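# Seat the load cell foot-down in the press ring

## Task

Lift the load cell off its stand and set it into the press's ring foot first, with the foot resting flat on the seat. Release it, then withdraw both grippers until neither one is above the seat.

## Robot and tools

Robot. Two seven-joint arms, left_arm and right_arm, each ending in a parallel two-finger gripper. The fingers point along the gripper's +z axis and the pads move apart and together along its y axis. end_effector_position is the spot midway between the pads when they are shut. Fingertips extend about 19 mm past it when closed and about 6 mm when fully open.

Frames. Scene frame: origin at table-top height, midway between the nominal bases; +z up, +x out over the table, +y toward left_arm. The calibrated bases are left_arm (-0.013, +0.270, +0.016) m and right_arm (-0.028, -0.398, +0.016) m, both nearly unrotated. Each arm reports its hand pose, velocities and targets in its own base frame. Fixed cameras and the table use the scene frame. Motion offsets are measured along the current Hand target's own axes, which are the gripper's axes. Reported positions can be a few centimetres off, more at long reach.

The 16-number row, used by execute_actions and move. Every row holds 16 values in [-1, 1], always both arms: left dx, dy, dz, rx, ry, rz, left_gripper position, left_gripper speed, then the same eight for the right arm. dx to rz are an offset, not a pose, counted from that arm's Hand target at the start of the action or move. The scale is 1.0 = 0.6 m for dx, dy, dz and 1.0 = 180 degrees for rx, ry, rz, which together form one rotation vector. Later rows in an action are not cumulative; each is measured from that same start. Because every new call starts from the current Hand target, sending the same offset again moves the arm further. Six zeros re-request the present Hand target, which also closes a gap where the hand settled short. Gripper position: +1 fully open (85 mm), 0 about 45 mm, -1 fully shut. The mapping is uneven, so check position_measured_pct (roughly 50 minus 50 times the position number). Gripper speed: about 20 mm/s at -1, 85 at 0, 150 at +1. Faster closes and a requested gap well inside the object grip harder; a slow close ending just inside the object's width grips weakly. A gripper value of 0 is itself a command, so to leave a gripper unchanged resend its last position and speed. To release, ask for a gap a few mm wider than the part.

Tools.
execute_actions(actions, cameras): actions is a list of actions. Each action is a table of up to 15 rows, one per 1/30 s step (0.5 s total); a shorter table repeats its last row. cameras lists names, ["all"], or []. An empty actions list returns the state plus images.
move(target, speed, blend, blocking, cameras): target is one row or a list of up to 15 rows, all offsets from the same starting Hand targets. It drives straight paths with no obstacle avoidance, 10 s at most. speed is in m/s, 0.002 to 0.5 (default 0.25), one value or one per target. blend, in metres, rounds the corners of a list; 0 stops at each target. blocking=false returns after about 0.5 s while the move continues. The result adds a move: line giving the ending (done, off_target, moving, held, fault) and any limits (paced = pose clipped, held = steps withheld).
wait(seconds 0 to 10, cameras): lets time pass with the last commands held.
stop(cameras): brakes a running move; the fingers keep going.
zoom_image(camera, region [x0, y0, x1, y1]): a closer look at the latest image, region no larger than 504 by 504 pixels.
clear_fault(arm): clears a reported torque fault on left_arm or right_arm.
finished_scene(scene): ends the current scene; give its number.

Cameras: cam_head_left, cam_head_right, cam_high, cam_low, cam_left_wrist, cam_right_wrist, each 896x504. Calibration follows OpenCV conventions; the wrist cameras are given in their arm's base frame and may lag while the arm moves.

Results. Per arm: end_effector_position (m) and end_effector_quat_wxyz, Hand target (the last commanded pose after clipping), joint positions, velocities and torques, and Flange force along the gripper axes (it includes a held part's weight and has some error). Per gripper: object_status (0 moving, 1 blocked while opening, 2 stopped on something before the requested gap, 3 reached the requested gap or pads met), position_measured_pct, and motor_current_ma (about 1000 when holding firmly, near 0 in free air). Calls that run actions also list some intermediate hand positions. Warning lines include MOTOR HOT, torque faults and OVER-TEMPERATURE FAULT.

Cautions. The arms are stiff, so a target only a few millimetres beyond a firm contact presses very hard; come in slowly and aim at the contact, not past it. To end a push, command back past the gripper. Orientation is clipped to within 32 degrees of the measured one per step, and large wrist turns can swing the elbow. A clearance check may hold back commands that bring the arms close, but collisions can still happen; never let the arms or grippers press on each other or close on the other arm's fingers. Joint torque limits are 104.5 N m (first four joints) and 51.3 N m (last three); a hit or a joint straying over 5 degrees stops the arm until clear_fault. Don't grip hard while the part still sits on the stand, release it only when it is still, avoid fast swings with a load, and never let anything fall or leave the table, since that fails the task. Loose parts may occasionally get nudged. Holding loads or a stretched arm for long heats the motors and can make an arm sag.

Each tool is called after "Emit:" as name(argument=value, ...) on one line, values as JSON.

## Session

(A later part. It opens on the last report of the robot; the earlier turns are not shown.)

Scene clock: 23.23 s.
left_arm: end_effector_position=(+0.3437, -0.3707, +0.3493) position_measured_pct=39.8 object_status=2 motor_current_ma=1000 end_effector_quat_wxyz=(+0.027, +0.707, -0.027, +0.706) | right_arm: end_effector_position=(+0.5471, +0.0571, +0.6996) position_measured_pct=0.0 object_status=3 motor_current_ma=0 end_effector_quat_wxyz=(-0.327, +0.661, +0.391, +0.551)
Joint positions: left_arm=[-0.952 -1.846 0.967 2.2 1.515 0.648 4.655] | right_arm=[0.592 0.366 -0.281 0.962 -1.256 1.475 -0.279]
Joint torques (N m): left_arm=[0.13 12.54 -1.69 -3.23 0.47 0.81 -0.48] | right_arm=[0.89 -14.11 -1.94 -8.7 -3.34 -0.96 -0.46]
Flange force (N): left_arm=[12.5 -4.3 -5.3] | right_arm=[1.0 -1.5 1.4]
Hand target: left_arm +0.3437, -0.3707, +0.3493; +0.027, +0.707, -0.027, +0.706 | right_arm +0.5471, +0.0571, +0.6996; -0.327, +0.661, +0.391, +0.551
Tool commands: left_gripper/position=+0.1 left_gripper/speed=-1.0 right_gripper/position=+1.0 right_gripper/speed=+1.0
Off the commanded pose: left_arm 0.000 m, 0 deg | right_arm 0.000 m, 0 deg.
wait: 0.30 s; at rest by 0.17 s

Emit:
move(target=[0.05, 0, 0, 0, 0, 0, 0.1, -1.0, 0, 0, 0, 0, 0, 0, 1.0, 1.0], speed=0.05, cameras=["cam_head_left","cam_head_right","cam_low","cam_left_wrist"])

Emit:
zoom_image(camera="cam_low", region=[380, 60, 500, 180])

Emit:
zoom_image(camera="cam_head_right", region=[410, 160, 560, 350])

Scene clock: 24.43 s.
left_arm: end_effector_position=(+0.3437, -0.3707, +0.3793) position_measured_pct=39.8 object_status=2 motor_current_ma=1000 end_effector_quat_wxyz=(+0.027, +0.707, -0.027, +0.706) | right_arm: end_effector_position=(+0.5471, +0.0571, +0.6996) position_measured_pct=0.0 object_status=3 motor_current_ma=0 end_effector_quat_wxyz=(-0.327, +0.661, +0.391, +0.551)
Joint positions: left_arm=[-0.965 -1.774 0.919 2.178 1.487 0.653 4.605] | right_arm=[0.592 0.366 -0.281 0.962 -1.256 1.475 -0.279]
Joint torques (N m): left_arm=[-0.54 15.64 -12.59 -3.02 0.27 -5.89 -0.2] | right_arm=[0.82 -14.13 -2.03 -8.68 -3.32 -0.96 -0.47]
Flange force (N): left_arm=[-10.1 0.9 -2.1] | right_arm=[1.0 -1.4 1.2]
Hand target: left_arm +0.3437, -0.3707, +0.3793; +0.027, +0.707, -0.027, +0.706 | right_arm +0.5471, +0.0571, +0.6996; -0.327, +0.661, +0.391, +0.551
Off the commanded pose: left_arm 0.000 m, 0 deg | right_arm 0.000 m, 0 deg.
move: done
camera_calibration:
cam_left_wrist: T_world_to_cam=[[-0.0842055, -0.996424, 0.00698703, -0.345518], [0.0202085, -0.00871818, -0.999758, 0.42385], [0.996243, -0.0840439, 0.0208704, -0.238002], [0, 0, 0, 1]] pos_world=[0.199448, -0.36059, 0.431128]
Images, in order (width x height): cam_head_left 896x504, cam_head_right 896x504, cam_low 896x504, cam_left_wrist 896x504.

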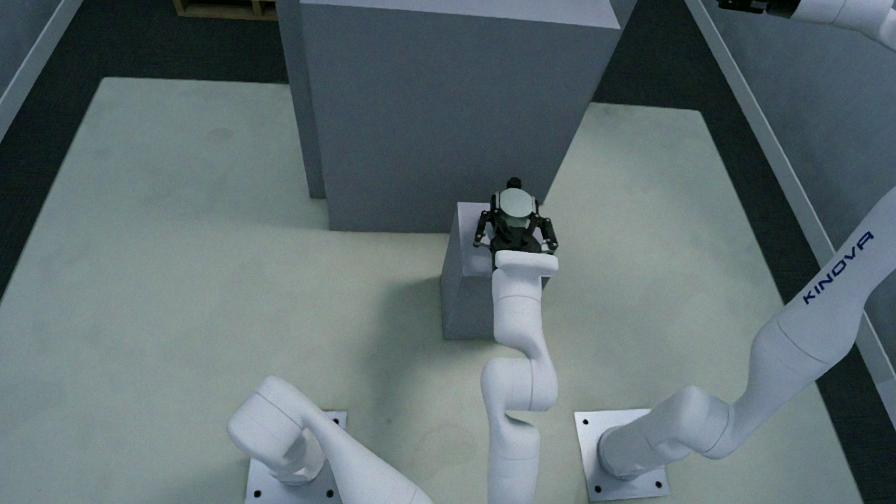

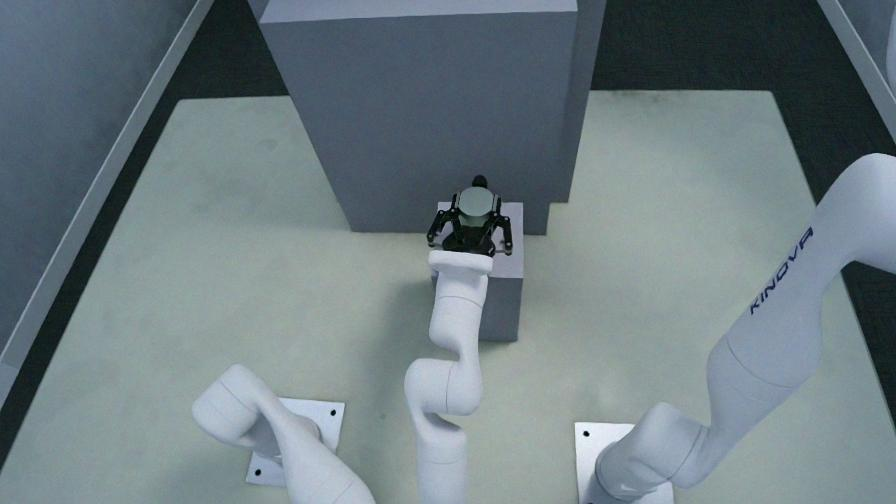

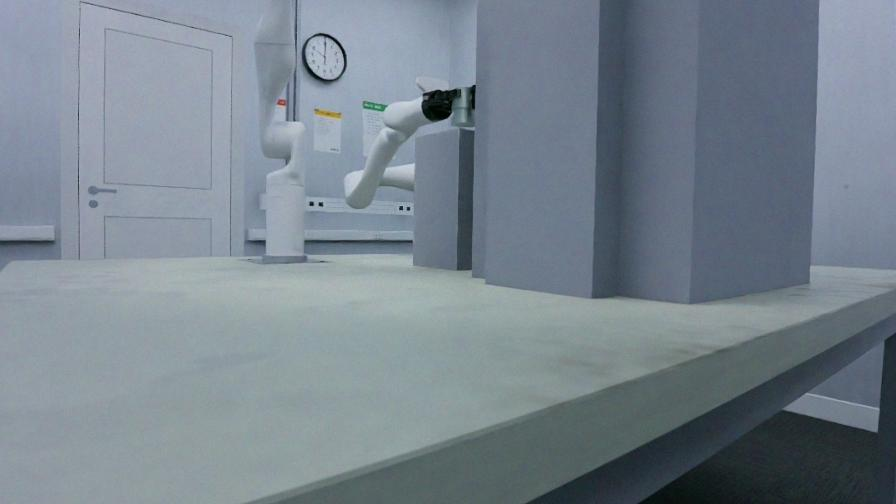

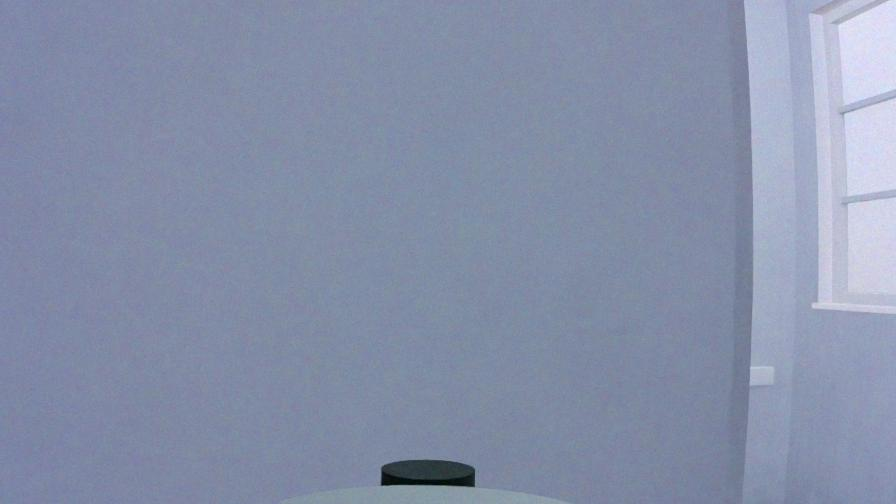

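Scaled by 4.200.

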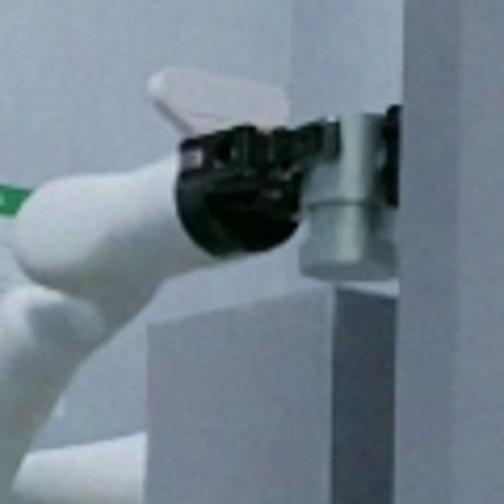

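Scaled by 2.653.

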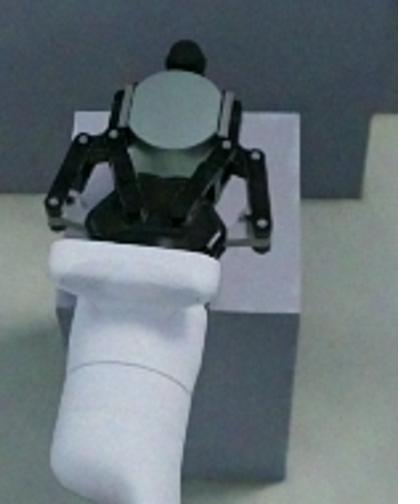

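Emit:
move(target=[0.65, 0, 0, 0, 0, 0, 0.1, -1.0, 0, 0, 0, 0, 0, 0, 1.0, 1.0], speed=0.15, cameras=["cam_head_left","cam_head_right","cam_low","cam_left_wrist"])

Scene clock: 28.20 s.
left_arm: end_effector_position=(+0.3441, -0.3708, +0.7693) position_measured_pct=39.8 object_status=2 motor_current_ma=1000 end_effector_quat_wxyz=(+0.027, +0.707, -0.027, +0.706) | right_arm: end_effector_position=(+0.5471, +0.0571, +0.6996) position_measured_pct=0.0 object_status=3 motor_current_ma=0 end_effector_quat_wxyz=(-0.327, +0.661, +0.391, +0.551)
Joint positions: left_arm=[-1.151 -1.021 0.519 1.277 1.014 1.036 4.693] | right_arm=[0.592 0.366 -0.281 0.962 -1.256 1.475 -0.279]
Joint torques (N m): left_arm=[-0.48 17.08 -9.47 -6.75 -0.06 -5.88 -0.21] | right_arm=[0.83 -14.07 -1.96 -8.68 -3.31 -0.96 -0.46]
Flange force (N): left_arm=[-10.9 -0.4 -2.0] | right_arm=[1.0 -1.6 1.3]
Hand target: left_arm +0.3441, -0.3708, +0.7693; +0.027, +0.707, -0.027, +0.706 | right_arm +0.5471, +0.0571, +0.6996; -0.327, +0.661, +0.391, +0.551
Off the commanded pose: left_arm 0.000 m, 0 deg | right_arm 0.000 m, 0 deg.
move: done
camera_calibration:
cam_left_wrist: T_world_to_cam=[[-0.0841071, -0.996432, 0.00699091, -0.348334], [0.0203088, -0.00872846, -0.999756, 0.813721], [0.99625, -0.0839446, 0.0209705, -0.246596], [0, 0, 0, 1]] pos_world=[0.199848, -0.36069, 0.821129]
Images, in order (width x height): cam_head_left 896x504, cam_head_right 896x504, cam_low 896x504, cam_left_wrist 896x504.

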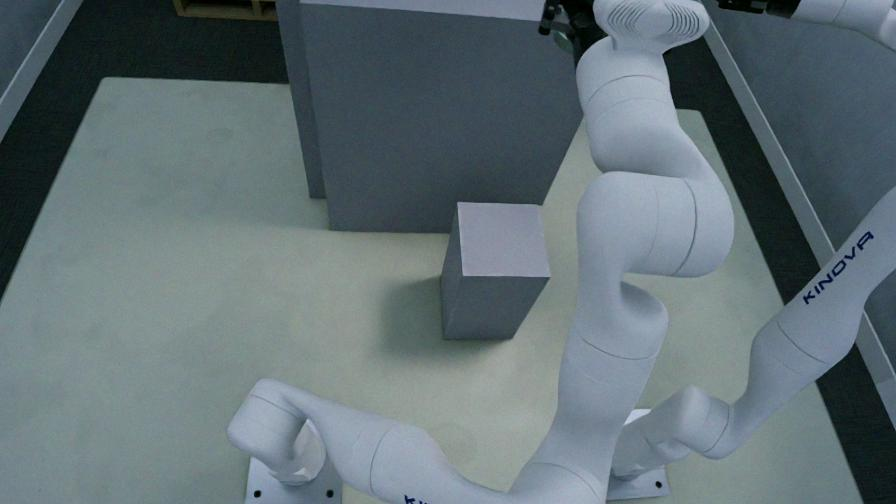

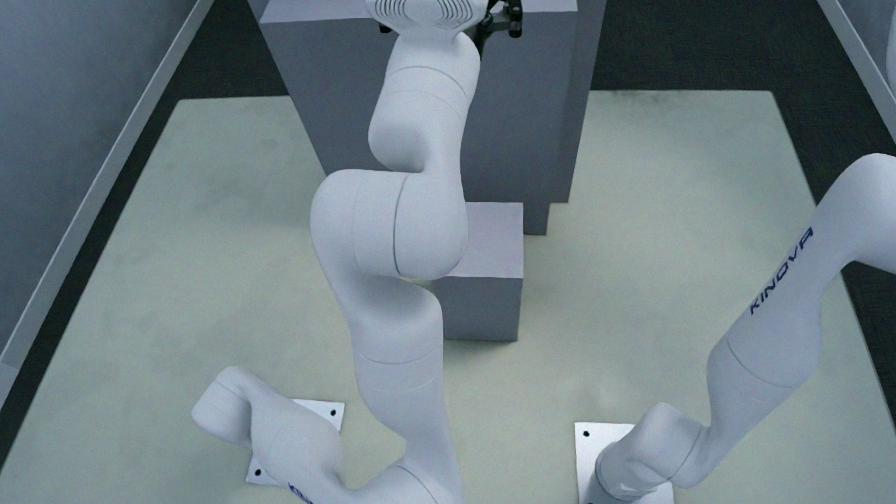

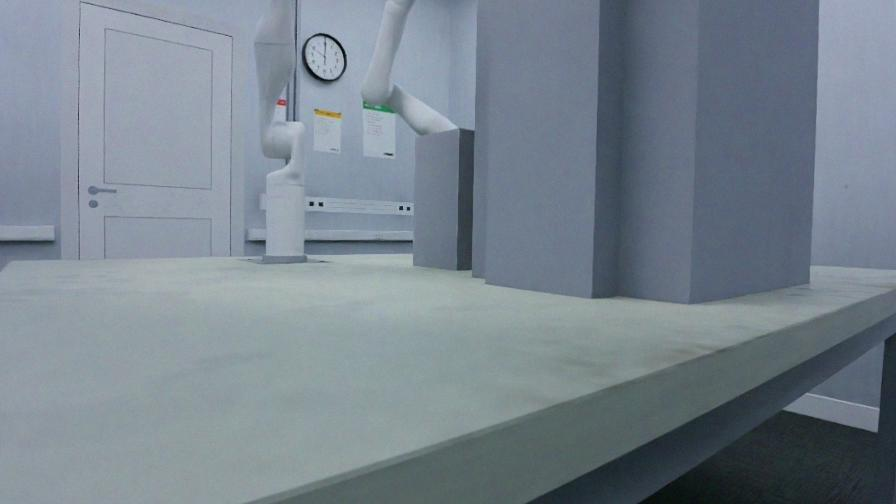

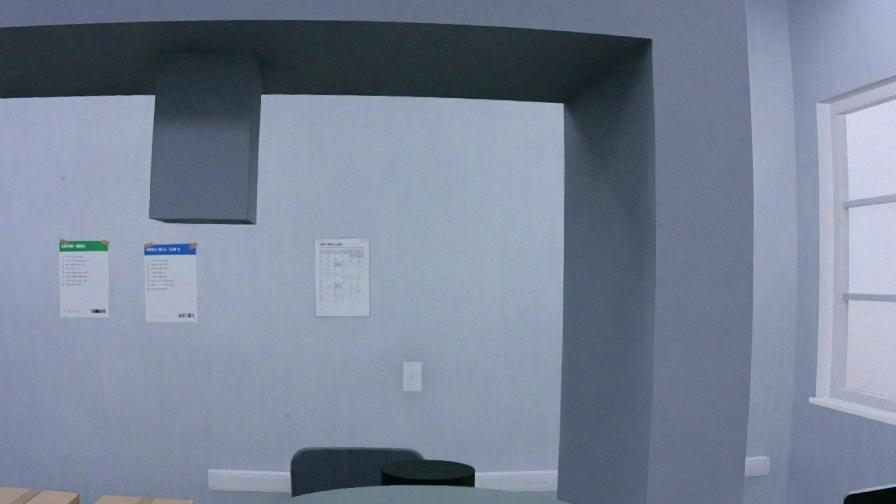

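Emit:
move(target=[0, -0.2085, 0.4432, 0, 0, 0, 0.1, -1.0, 0, 0, 0, 0, 0, 0, 1.0, 1.0], speed=0.15, cameras=["cam_head_left","cam_head_right","cam_left_wrist","cam_right_wrist"])

Scene clock: 31.70 s.
left_arm: end_effector_position=(+0.6187, -0.2663, +0.7691) position_measured_pct=39.8 object_status=2 motor_current_ma=1000 end_effector_quat_wxyz=(+0.027, +0.707, -0.027, +0.706) | right_arm: end_effector_position=(+0.5471, +0.0571, +0.6996) position_measured_pct=0.0 object_status=3 motor_current_ma=0 end_effector_quat_wxyz=(-0.327, +0.661, +0.391, +0.551)
Joint positions: left_arm=[-1.724 -0.772 1.049 1.157 1.318 0.704 4.356] | right_arm=[0.592 0.366 -0.281 0.962 -1.256 1.475 -0.279]
Joint torques (N m): left_arm=[-0.45 18.6 -10.38 -8.92 1.19 -5.48 -0.23] | right_arm=[0.84 -14.07 -1.96 -8.65 -3.32 -0.94 -0.44]
Flange force (N): left_arm=[-9.1 1.9 -1.6] | right_arm=[1.2 -1.5 1.3]
Hand target: left_arm +0.6187, -0.2663, +0.7690; +0.027, +0.707, -0.027, +0.706 | right_arm +0.5471, +0.0571, +0.6996; -0.327, +0.661, +0.391, +0.551
Off the commanded pose: left_arm 0.000 m, 0 deg | right_arm 0.000 m, 0 deg.
move: done
camera_calibration:
cam_left_wrist: T_world_to_cam=[[-0.0842085, -0.996423, 0.00708795, -0.22104], [0.0202981, -0.00882706, -0.999755, 0.808837], [0.996241, -0.084044, 0.0209688, -0.511402], [0, 0, 0, 1]] pos_world=[0.474448, -0.25609, 0.820929]
cam_right_wrist: T_world_to_cam=[[0.860045, -0.509939, -0.0168825, -0.431604], [-0.116889, -0.164716, -0.97939, 0.814053], [0.496649, 0.844293, -0.20127, -0.0305202], [0, 0, 0, 1]] pos_world=[0.481511, -0.0602361, 0.783846]
Images, in order (width x height): cam_head_left 896x504, cam_head_right 896x504, cam_left_wrist 896x504, cam_right_wrist 896x504.

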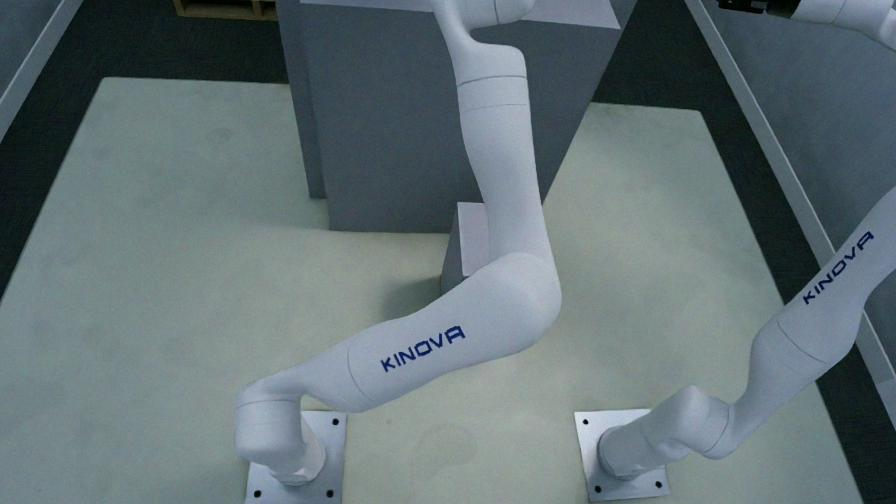

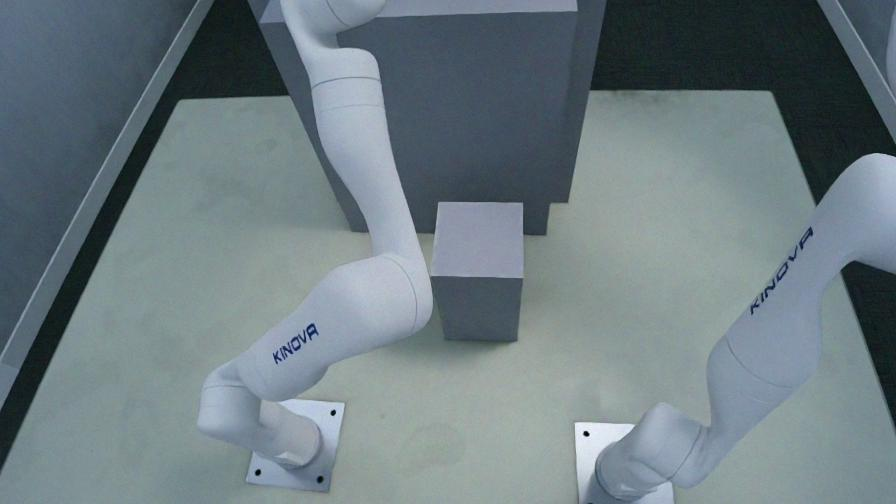

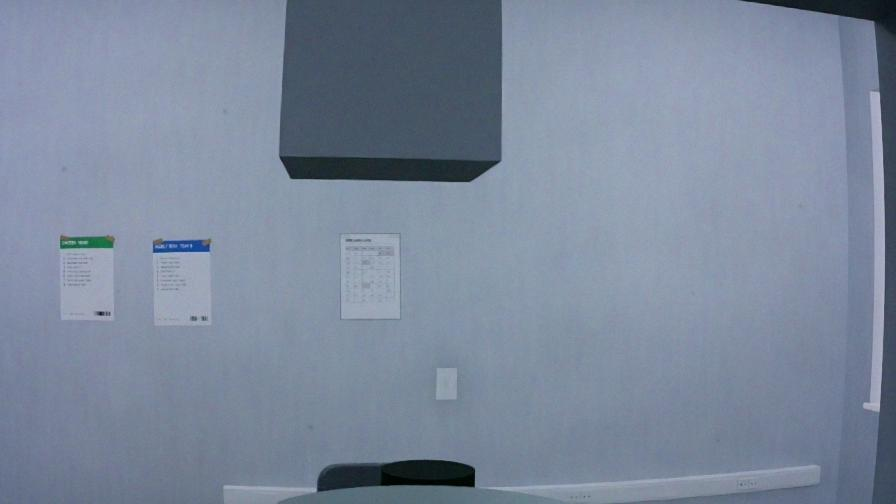

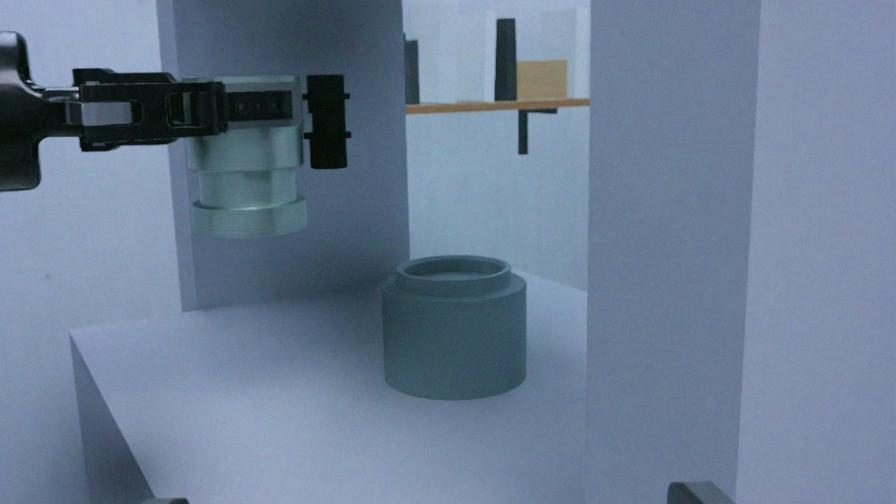

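Emit:
move(target=[-0.0333, -0.0197, 0.2018, 0, 0, 0, 0.1, -1.0, 0, 0, 0, 0, 0, 0, 1.0, 1.0], speed=0.08, cameras=["cam_right_wrist"])

Emit:
zoom_image(camera="cam_right_wrist", region=[370, 200, 540, 310])

Scene clock: 34.17 s.
left_arm: end_effector_position=(+0.7403, -0.2637, +0.7489) position_measured_pct=39.8 object_status=2 motor_current_ma=1000 end_effector_quat_wxyz=(+0.027, +0.707, -0.027, +0.706) | right_arm: end_effector_position=(+0.5471, +0.0571, +0.6996) position_measured_pct=0.0 object_status=3 motor_current_ma=0 end_effector_quat_wxyz=(-0.327, +0.661, +0.391, +0.551)
Joint positions: left_arm=[-2.127 -0.841 1.261 0.841 1.404 0.682 4.488] | right_arm=[0.592 0.366 -0.281 0.962 -1.256 1.475 -0.279]
Joint torques (N m): left_arm=[-0.5 26.82 -9.5 -6.02 0.7 -5.78 -0.19] | right_arm=[0.89 -14.04 -1.98 -8.65 -3.32 -0.95 -0.44]
Flange force (N): left_arm=[-9.5 2.3 -0.9] | right_arm=[1.2 -1.5 1.4]
Hand target: left_arm +0.7403, -0.2636, +0.7490; +0.027, +0.707, -0.027, +0.706 | right_arm +0.5471, +0.0571, +0.6996; -0.327, +0.661, +0.391, +0.551
Off the commanded pose: left_arm 0.000 m, 0 deg | right_arm 0.000 m, 0 deg.
move: done
camera_calibration:
cam_right_wrist: T_world_to_cam=[[0.860045, -0.509939, -0.0168825, -0.431604], [-0.116889, -0.164716, -0.97939, 0.814053], [0.496649, 0.844293, -0.20127, -0.0305202], [0, 0, 0, 1]] pos_world=[0.481511, -0.0602361, 0.783846]
Images, in order (width x height): cam_right_wrist 896x504.

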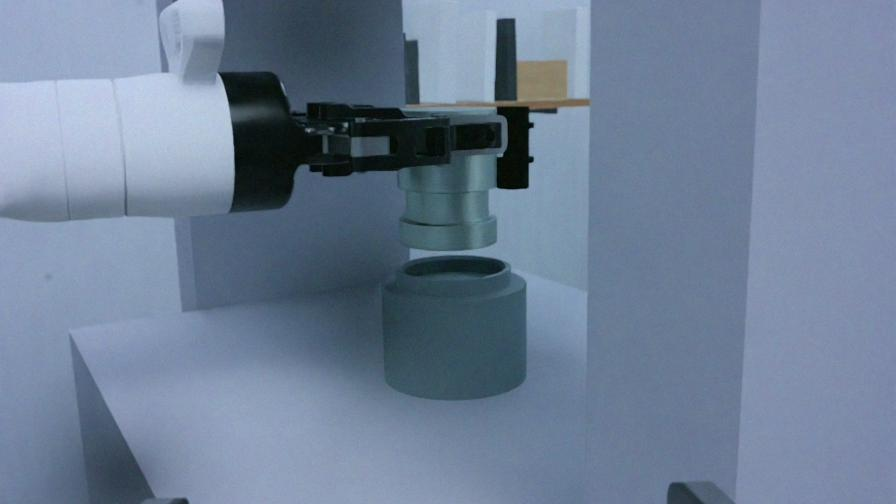

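Scaled by 2.965 from the camera's 896x504 image, which has a finer 1280x720 frame.

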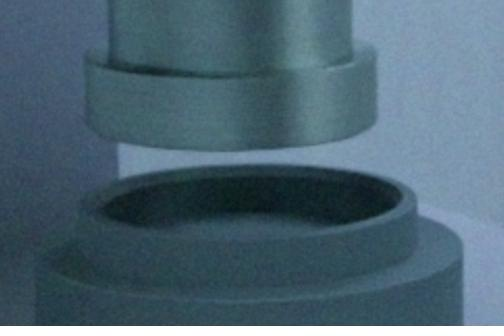

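Emit:
move(target=[0, 0, 0, 0, 0, 0, 0.1, -1.0, 0.0318, -0.3195, 0.1572, -0.175, -0.0071, 0.0339, -1.0, 0.0], speed=0.13, cameras=["cam_right_wrist","cam_head_left"])

Emit:
zoom_image(camera="cam_right_wrist", region=[370, 200, 540, 310])

Scene clock: 37.23 s.
left_arm: end_effector_position=(+0.7403, -0.2636, +0.7489) position_measured_pct=39.8 object_status=2 motor_current_ma=1000 end_effector_quat_wxyz=(+0.027, +0.707, -0.027, +0.706) | right_arm: end_effector_position=(+0.4254, +0.2337, +0.7017) position_measured_pct=98.7 object_status=3 motor_current_ma=1000 end_effector_quat_wxyz=(-0.159, +0.750, +0.195, +0.611)
Joint positions: left_arm=[-2.127 -0.841 1.261 0.841 1.404 0.682 4.488] | right_arm=[0.631 -0.407 -0.629 1.605 -1.039 0.685 -0.801]
Joint torques (N m): left_arm=[-0.52 26.86 -9.48 -5.96 0.67 -5.76 -0.22] | right_arm=[0.87 0.66 2.7 -10.27 -1.73 -2.19 -0.5]
Flange force (N): left_arm=[-9.3 2.5 -0.6] | right_arm=[-1.1 0.9 -3.9]
Hand target: left_arm +0.7403, -0.2636, +0.7489; +0.027, +0.707, -0.027, +0.706 | right_arm +0.4254, +0.2337, +0.7017; -0.159, +0.750, +0.195, +0.611
Off the commanded pose: left_arm 0.000 m, 0 deg | right_arm 0.000 m, 0 deg.
move: done
camera_calibration:
cam_right_wrist: T_world_to_cam=[[0.457532, -0.889048, -0.0160703, 0.0224059], [-0.20652, -0.0886683, -0.974416, 0.84791], [0.864878, 0.449145, -0.224175, -0.166906], [0, 0, 0, 1]] pos_world=[0.309212, 0.170068, 0.789161]
Images, in order (width x height): cam_head_left 896x504, cam_right_wrist 896x504.

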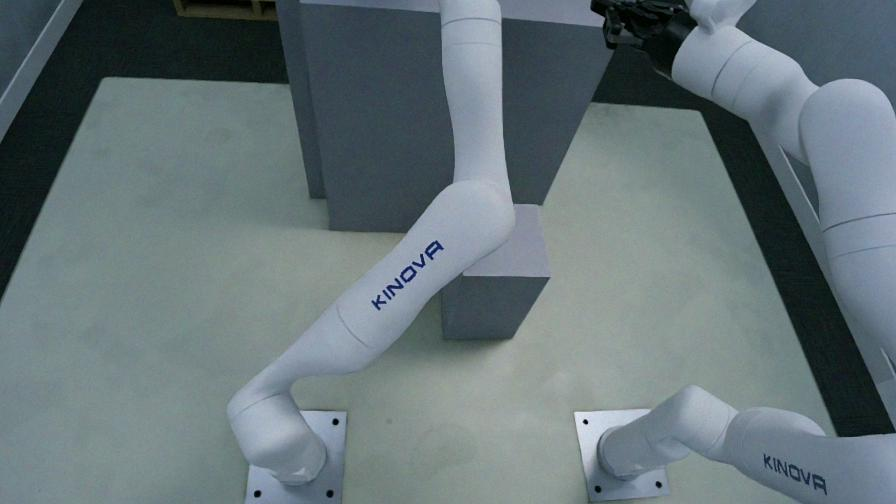

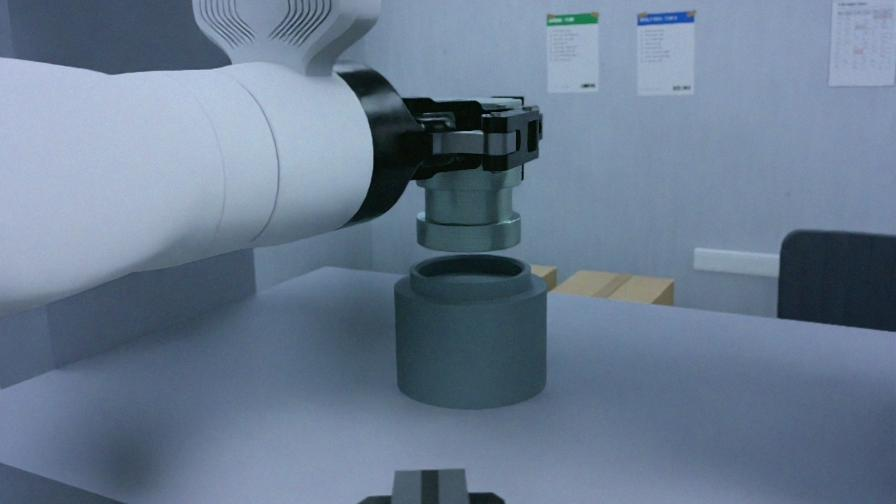

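Scaled by 2.965 from the camera's 896x504 image, which has a finer 1280x720 frame.

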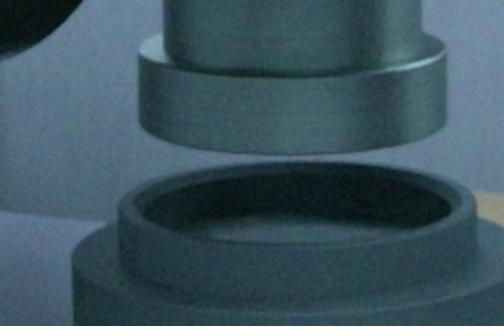

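Emit:
move(target=[-0.0233, -0.0029, 0.0073, 0, 0, 0, 0.1, -1.0, 0, 0, 0, 0, 0, 0, -1.0, 0.0], speed=0.04, cameras=["cam_right_wrist"])

Emit:
zoom_image(camera="cam_right_wrist", region=[390, 210, 550, 310])

Scene clock: 38.83 s.
left_arm: end_effector_position=(+0.7448, -0.2622, +0.7350) position_measured_pct=39.8 object_status=2 motor_current_ma=1000 end_effector_quat_wxyz=(+0.027, +0.707, -0.027, +0.706) | right_arm: end_effector_position=(+0.4254, +0.2337, +0.7017) position_measured_pct=98.7 object_status=3 motor_current_ma=1000 end_effector_quat_wxyz=(-0.159, +0.750, +0.195, +0.611)
Joint positions: left_arm=[-2.113 -0.853 1.28 0.889 1.431 0.65 4.439] | right_arm=[0.631 -0.407 -0.629 1.605 -1.039 0.685 -0.801]
Joint torques (N m): left_arm=[-0.47 26.78 -9.97 -6.39 0.86 -5.64 -0.14] | right_arm=[0.9 0.58 2.61 -10.26 -1.79 -2.21 -0.44]
Flange force (N): left_arm=[-9.3 2.3 -0.4] | right_arm=[-0.8 1.0 -4.1]
Hand target: left_arm +0.7448, -0.2622, +0.7350; +0.027, +0.707, -0.027, +0.706 | right_arm +0.4254, +0.2337, +0.7017; -0.159, +0.750, +0.195, +0.611
Off the commanded pose: left_arm 0.000 m, 0 deg | right_arm 0.000 m, 0 deg.
move: done
camera_calibration:
cam_right_wrist: T_world_to_cam=[[0.457465, -0.889084, -0.0160053, 0.0224705], [-0.206507, -0.0887135, -0.974415, 0.847921], [0.864917, 0.449066, -0.224185, -0.166941], [0, 0, 0, 1]] pos_world=[0.309212, 0.170168, 0.789161]
Images, in order (width x height): cam_right_wrist 896x504.

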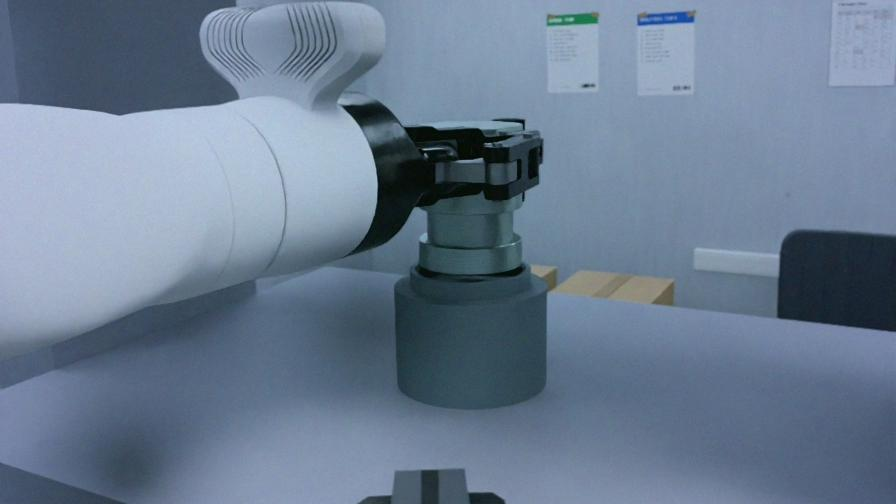

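Scaled by 3.150 from the camera's 896x504 image, which has a finer 1280x720 frame.

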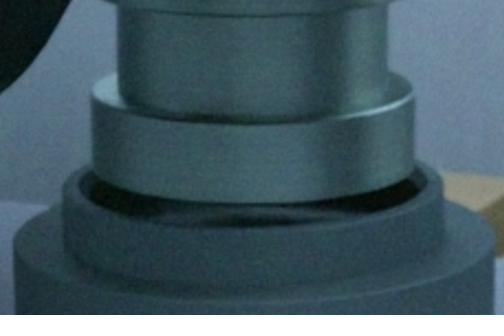

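Emit:
move(target=[-0.005, 0, 0, 0, 0, 0, 0.1, -1.0, 0.0037, 0.3561, 0.0337, 0.175, 0.0071, -0.0339, -1.0, 0.0], speed=0.13, cameras=["cam_right_wrist"])

Emit:
zoom_image(camera="cam_right_wrist", region=[380, 205, 540, 305])

Emit:
zoom_image(camera="cam_right_wrist", region=[385, 225, 465, 285])

Emit:
zoom_image(camera="cam_right_wrist", region=[445, 225, 525, 285])

Scene clock: 41.93 s.
left_arm: end_effector_position=(+0.7448, -0.2622, +0.7320) position_measured_pct=39.8 object_status=2 motor_current_ma=1000 end_effector_quat_wxyz=(+0.027, +0.707, -0.027, +0.706) | right_arm: end_effector_position=(+0.5471, +0.0570, +0.6996) position_measured_pct=98.7 object_status=3 motor_current_ma=1000 end_effector_quat_wxyz=(-0.327, +0.661, +0.391, +0.551)
Joint positions: left_arm=[-2.106 -0.855 1.283 0.903 1.436 0.643 4.426] | right_arm=[0.57 0.364 -0.242 0.963 -1.274 1.486 -0.275]
Joint torques (N m): left_arm=[-0.5 26.63 -10.14 -6.57 0.9 -5.68 -0.19] | right_arm=[0.85 -14 -1.86 -8.76 -3.33 -0.96 -0.48]
Flange force (N): left_arm=[-9.3 2.3 -0.6] | right_arm=[0.3 -2.6 1.4]
Hand target: left_arm +0.7448, -0.2622, +0.7320; +0.027, +0.707, -0.027, +0.706 | right_arm +0.5471, +0.0570, +0.6996; -0.327, +0.661, +0.391, +0.551
Off the commanded pose: left_arm 0.000 m, 0 deg | right_arm 0.000 m, 0 deg.
move: done
camera_calibration:
cam_right_wrist: T_world_to_cam=[[0.860055, -0.509925, -0.0167981, -0.431776], [-0.116815, -0.16476, -0.979392, 0.813983], [0.496649, 0.844293, -0.20127, -0.0303515], [0, 0, 0, 1]] pos_world=[0.481511, -0.0604361, 0.783846]
Images, in order (width x height): cam_right_wrist 896x504.

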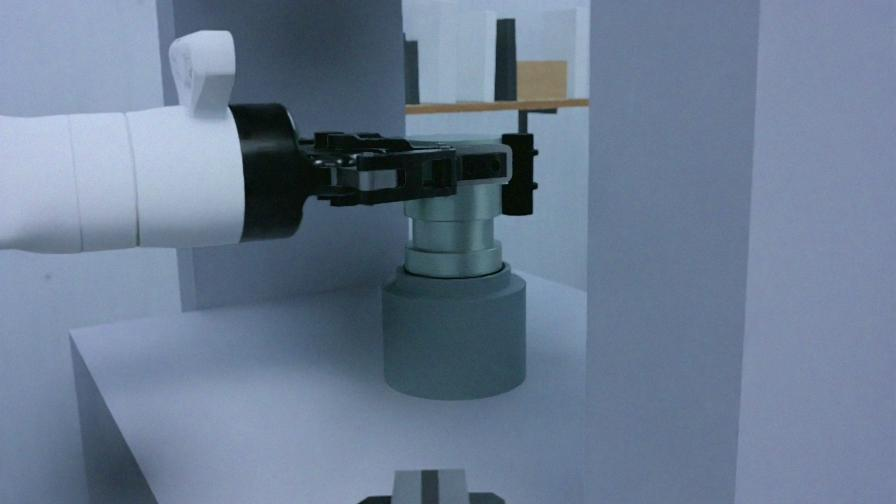

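Scaled by 3.150 from the camera's 896x504 image, which has a finer 1280x720 frame.

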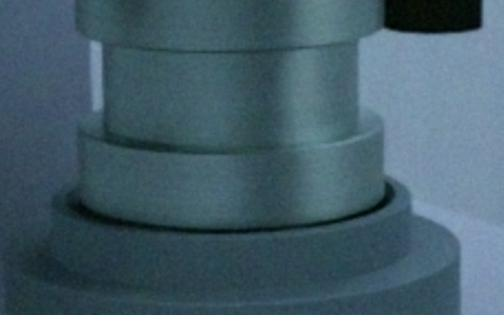

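Scaled by 6.300 from the camera's 896x504 image, which has a finer 1280x720 frame.

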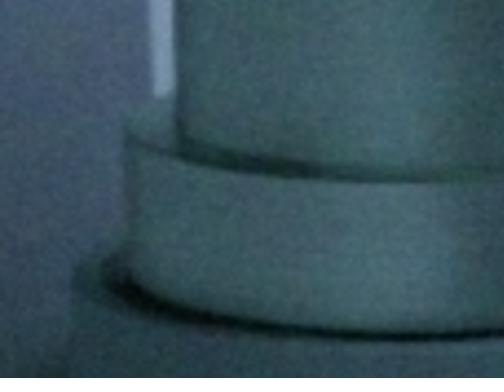

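Scaled by 6.300 from the camera's 896x504 image, which has a finer 1280x720 frame.

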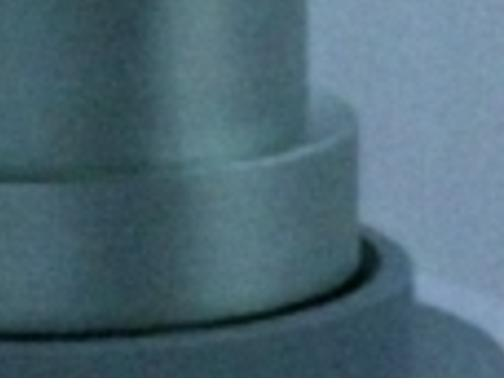

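Emit:
move(target=[-0.0075, 0, 0, 0, 0, 0, 0.1, -1.0, 0, 0, 0, 0, 0, 0, -1.0, 0.0], speed=0.012)

Scene clock: 42.97 s.
left_arm: end_effector_position=(+0.7448, -0.2622, +0.7275) position_measured_pct=39.8 object_status=2 motor_current_ma=1000 end_effector_quat_wxyz=(+0.027, +0.707, -0.027, +0.706) | right_arm: end_effector_position=(+0.5471, +0.0570, +0.6996) position_measured_pct=98.7 object_status=3 motor_current_ma=1000 end_effector_quat_wxyz=(-0.327, +0.661, +0.391, +0.551)
Joint positions: left_arm=[-2.097 -0.858 1.288 0.922 1.445 0.632 4.408] | right_arm=[0.57 0.364 -0.242 0.963 -1.274 1.486 -0.275]
Joint torques (N m): left_arm=[-0.48 26.53 -10.23 -6.86 0.99 -5.67 -0.27] | right_arm=[0.85 -14.12 -1.86 -8.64 -3.36 -0.97 -0.44]
Flange force (N): left_arm=[-9.2 2.6 -0.8] | right_arm=[1.0 -1.7 1.3]
Hand target: left_arm +0.7448, -0.2622, +0.7275; +0.027, +0.707, -0.027, +0.706 | right_arm +0.5471, +0.0570, +0.6996; -0.327, +0.661, +0.391, +0.551
Off the commanded pose: left_arm 0.000 m, 0 deg | right_arm 0.000 m, 0 deg.
move: done

Emit:
move(target=[-0.0058, 0, 0, 0, 0, 0, 0.1, -1.0, 0, 0, 0, 0, 0, 0, -1.0, 0.0], speed=0.012)

Emit:
move(target=[-0.003, 0, 0, 0, 0, 0, 0.1, -1.0, 0, 0, 0, 0, 0, 0, -1.0, 0.0], speed=0.008, cameras=["cam_right_wrist"])

Emit:
zoom_image(camera="cam_right_wrist", region=[380, 205, 540, 305])

Scene clock: 45.10 s.
left_arm: end_effector_position=(+0.7448, -0.2622, +0.7240) position_measured_pct=39.8 object_status=2 motor_current_ma=1000 end_effector_quat_wxyz=(+0.027, +0.707, -0.027, +0.706) | right_arm: end_effector_position=(+0.5471, +0.0570, +0.6996) position_measured_pct=98.7 object_status=3 motor_current_ma=1000 end_effector_quat_wxyz=(-0.327, +0.661, +0.391, +0.551)
Joint positions: left_arm=[-2.09 -0.86 1.292 0.937 1.452 0.624 4.394] | right_arm=[0.57 0.364 -0.242 0.963 -1.274 1.486 -0.275]
Joint torques (N m): left_arm=[-0.48 26.48 -10.41 -6.79 0.91 -5.63 -0.17] | right_arm=[0.85 -14.13 -1.93 -8.65 -3.41 -0.94 -0.46]
Flange force (N): left_arm=[-9.0 2.4 -0.2] | right_arm=[1.0 -1.7 1.3]
Hand target: left_arm +0.7448, -0.2622, +0.7240; +0.027, +0.707, -0.027, +0.706 | right_arm +0.5471, +0.0570, +0.6996; -0.327, +0.661, +0.391, +0.551
Off the commanded pose: left_arm 0.000 m, 0 deg | right_arm 0.000 m, 0 deg.
move: done

Scene clock: 45.80 s.
left_arm: end_effector_position=(+0.7448, -0.2622, +0.7222) position_measured_pct=39.8 object_status=2 motor_current_ma=1000 end_effector_quat_wxyz=(+0.027, +0.707, -0.027, +0.706) | right_arm: end_effector_position=(+0.5471, +0.0570, +0.6996) position_measured_pct=98.7 object_status=3 motor_current_ma=1000 end_effector_quat_wxyz=(-0.327, +0.661, +0.391, +0.551)
Joint positions: left_arm=[-2.087 -0.862 1.294 0.945 1.456 0.62 4.387] | right_arm=[0.57 0.364 -0.242 0.963 -1.274 1.486 -0.275]
Joint torques (N m): left_arm=[-0.54 25.94 -10.11 -6.67 0.96 -5.34 -0.23] | right_arm=[0.88 -14.16 -1.89 -8.69 -3.37 -0.94 -0.48]
Flange force (N): left_arm=[-8.0 2.8 -0.3] | right_arm=[0.7 -1.8 1.4]
Hand target: left_arm +0.7448, -0.2622, +0.7222; +0.027, +0.707, -0.027, +0.706 | right_arm +0.5471, +0.0570, +0.6996; -0.327, +0.661, +0.391, +0.551
Off the commanded pose: left_arm 0.000 m, 0 deg | right_arm 0.000 m, 0 deg.
move: done
camera_calibration:
cam_right_wrist: T_world_to_cam=[[0.860045, -0.509939, -0.0168825, -0.431706], [-0.116889, -0.164716, -0.97939, 0.81402], [0.496649, 0.844293, -0.20127, -0.0303514], [0, 0, 0, 1]] pos_world=[0.481511, -0.0604361, 0.783846]
Images, in order (width x height): cam_right_wrist 896x504.

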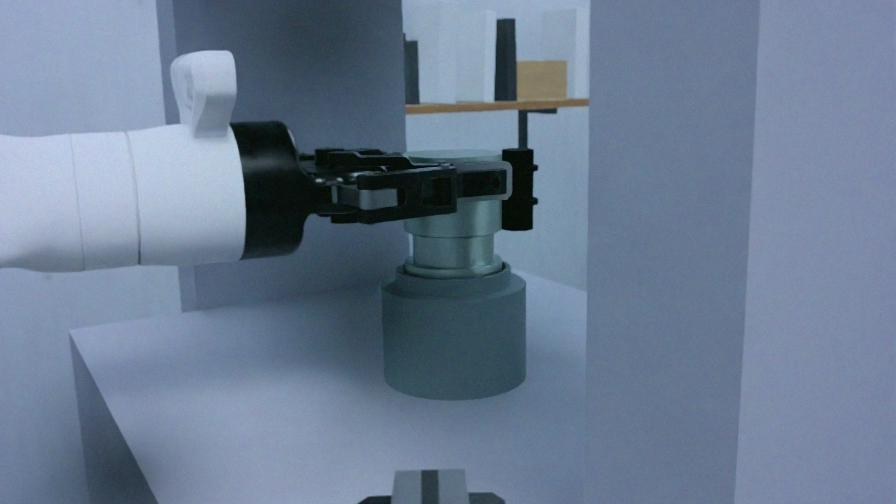

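Scaled by 3.150 from the camera's 896x504 image, which has a finer 1280x720 frame.

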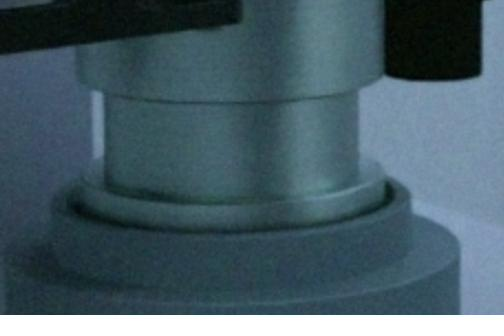

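Emit:
move(target=[-0.001, 0, 0, 0, 0, 0, 0.1, -1.0, 0, 0, 0, 0, 0, 0, -1.0, 0.0], speed=0.008)

Scene clock: 46.63 s.
left_arm: end_effector_position=(+0.7448, -0.2622, +0.7216) position_measured_pct=39.8 object_status=2 motor_current_ma=1000 end_effector_quat_wxyz=(+0.027, +0.707, -0.027, +0.706) | right_arm: end_effector_position=(+0.5471, +0.0570, +0.6996) position_measured_pct=98.7 object_status=3 motor_current_ma=1000 end_effector_quat_wxyz=(-0.327, +0.661, +0.391, +0.551)
Joint positions: left_arm=[-2.086 -0.862 1.294 0.947 1.457 0.619 4.384] | right_arm=[0.57 0.364 -0.242 0.963 -1.274 1.486 -0.275]
Joint torques (N m): left_arm=[-0.99 22.7 -8.22 -4.99 0.25 -3.55 -0.4] | right_arm=[0.82 -14.16 -1.89 -8.65 -3.37 -1.01 -0.44]
Flange force (N): left_arm=[-2.6 3.3 0.2] | right_arm=[1.0 -1.6 1.1]
Hand target: left_arm +0.7448, -0.2622, +0.7216; +0.027, +0.707, -0.027, +0.706 | right_arm +0.5471, +0.0570, +0.6996; -0.327, +0.661, +0.391, +0.551
Off the commanded pose: left_arm 0.000 m, 0 deg | right_arm 0.000 m, 0 deg.
move: done

Emit:
move(target=[0, 0, 0, 0, 0, 0, 1.0, -1.0, 0, 0, 0, 0, 0, 0, -1.0, 0.0], cameras=["cam_right_wrist"])

Emit:
zoom_image(camera="cam_right_wrist", region=[380, 120, 560, 300])

Scene clock: 48.80 s.
left_arm: end_effector_position=(+0.7448, -0.2622, +0.7216) position_measured_pct=0.0 object_status=0 motor_current_ma=0 end_effector_quat_wxyz=(+0.027, +0.707, -0.027, +0.706) | right_arm: end_effector_position=(+0.5471, +0.0570, +0.6996) position_measured_pct=98.7 object_status=3 motor_current_ma=1000 end_effector_quat_wxyz=(-0.327, +0.661, +0.391, +0.551)
Joint positions: left_arm=[-2.086 -0.862 1.294 0.947 1.457 0.619 4.384] | right_arm=[0.57 0.364 -0.242 0.963 -1.274 1.486 -0.275]
Joint torques (N m): left_arm=[-0.56 20.48 -6.59 -4.7 0.45 -2.7 -0.19] | right_arm=[0.82 -14.08 -1.86 -8.67 -3.38 -0.93 -0.44]
Flange force (N): left_arm=[0.3 2.4 -1.4] | right_arm=[0.9 -2.0 1.3]
Hand target: left_arm +0.7448, -0.2622, +0.7216; +0.027, +0.707, -0.027, +0.706 | right_arm +0.5471, +0.0570, +0.6996; -0.327, +0.661, +0.391, +0.551
Off the commanded pose: left_arm 0.000 m, 0 deg | right_arm 0.000 m, 0 deg.
move: done
camera_calibration:
cam_right_wrist: T_world_to_cam=[[0.860045, -0.509939, -0.0168825, -0.431706], [-0.116889, -0.164716, -0.97939, 0.81402], [0.496649, 0.844293, -0.20127, -0.0303514], [0, 0, 0, 1]] pos_world=[0.481511, -0.0604361, 0.783846]
Images, in order (width x height): cam_right_wrist 896x504.

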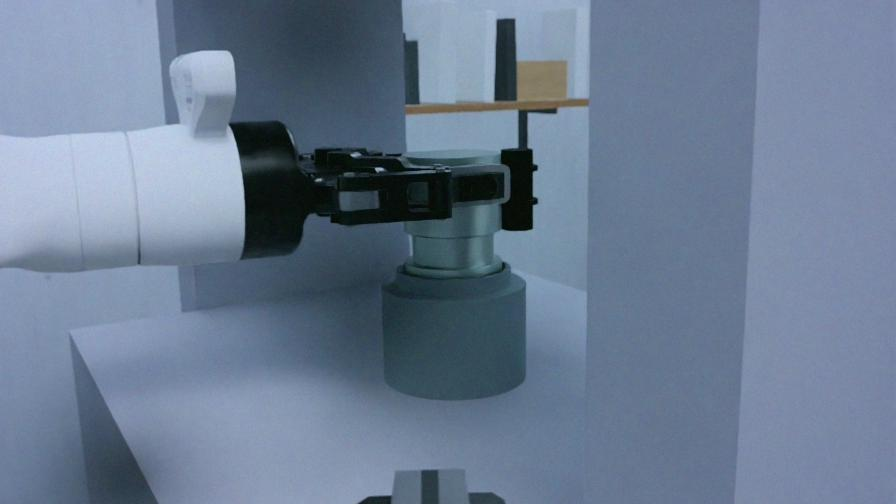

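Scaled by 2.800 from the camera's 896x504 image, which has a finer 1280x720 frame.

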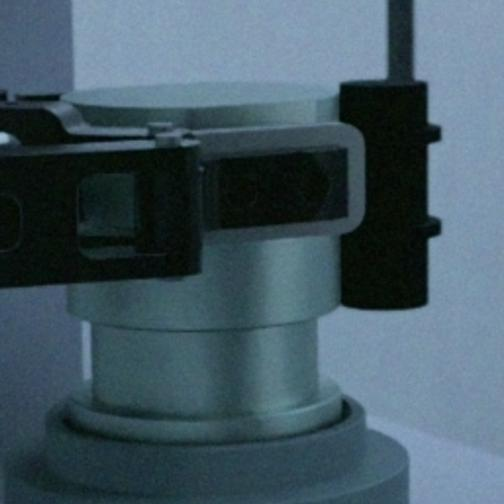

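Seated and released. Now retreat straight back.

Emit:
move(target=[0, 0, -0.4, 0, 0, 0, 1.0, -1.0, 0, 0, 0, 0, 0, 0, -1.0, 0.0], speed=0.15, cameras=["cam_right_wrist"])

Emit:
zoom_image(camera="cam_right_wrist", region=[380, 120, 560, 300])

Scene clock: 51.10 s.
left_arm: end_effector_position=(+0.5055, -0.2440, +0.7218) position_measured_pct=0.0 object_status=3 motor_current_ma=0 end_effector_quat_wxyz=(+0.027, +0.707, -0.027, +0.706) | right_arm: end_effector_position=(+0.5471, +0.0570, +0.6996) position_measured_pct=98.7 object_status=3 motor_current_ma=1000 end_effector_quat_wxyz=(-0.327, +0.661, +0.391, +0.551)
Joint positions: left_arm=[-1.296 -0.813 0.807 1.586 1.348 0.638 4.116] | right_arm=[0.57 0.364 -0.242 0.963 -1.274 1.486 -0.275]
Joint torques (N m): left_arm=[-0.63 10.45 -6.23 -7.96 0.91 -2.37 -0.18] | right_arm=[0.84 -14.13 -1.88 -8.64 -3.39 -0.95 -0.41]
Flange force (N): left_arm=[0.6 0.7 -3.9] | right_arm=[1.2 -1.6 1.3]
Hand target: left_arm +0.5055, -0.2440, +0.7218; +0.027, +0.707, -0.027, +0.706 | right_arm +0.5471, +0.0570, +0.6996; -0.327, +0.661, +0.391, +0.551
Off the commanded pose: left_arm 0.000 m, 0 deg | right_arm 0.000 m, 0 deg.
move: done
camera_calibration:
cam_right_wrist: T_world_to_cam=[[0.860045, -0.509939, -0.0168825, -0.431706], [-0.116889, -0.164716, -0.97939, 0.81402], [0.496649, 0.844293, -0.20127, -0.0303514], [0, 0, 0, 1]] pos_world=[0.481511, -0.0604361, 0.783846]
Images, in order (width x height): cam_right_wrist 896x504.

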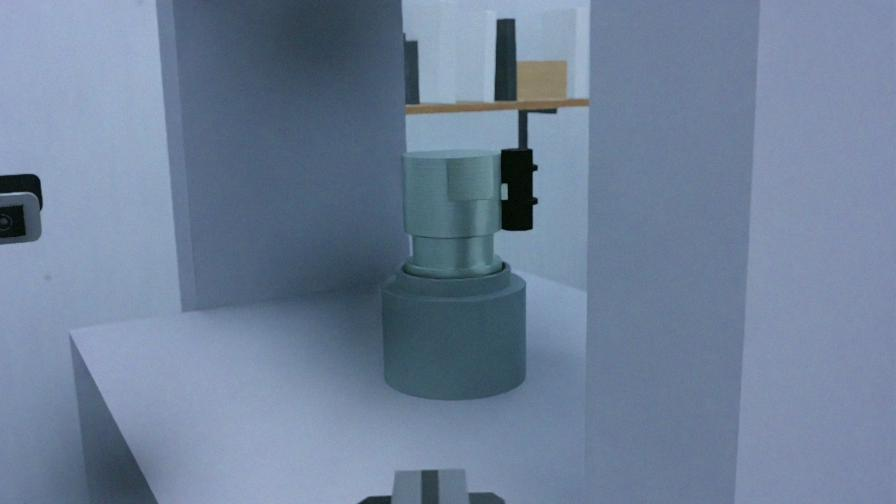

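Scaled by 2.800 from the camera's 896x504 image, which has a finer 1280x720 frame.

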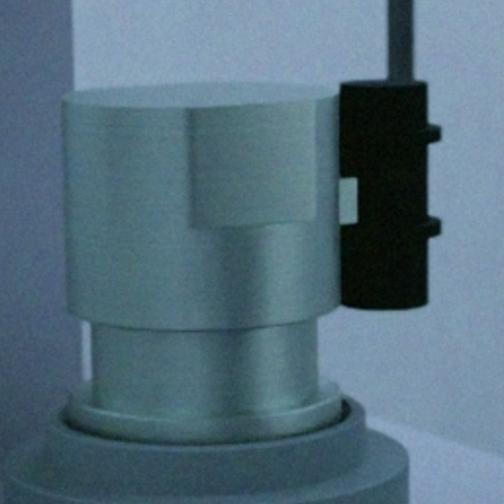

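Emit:
finished_scene(scene=2)

The scene is finished: the task was done.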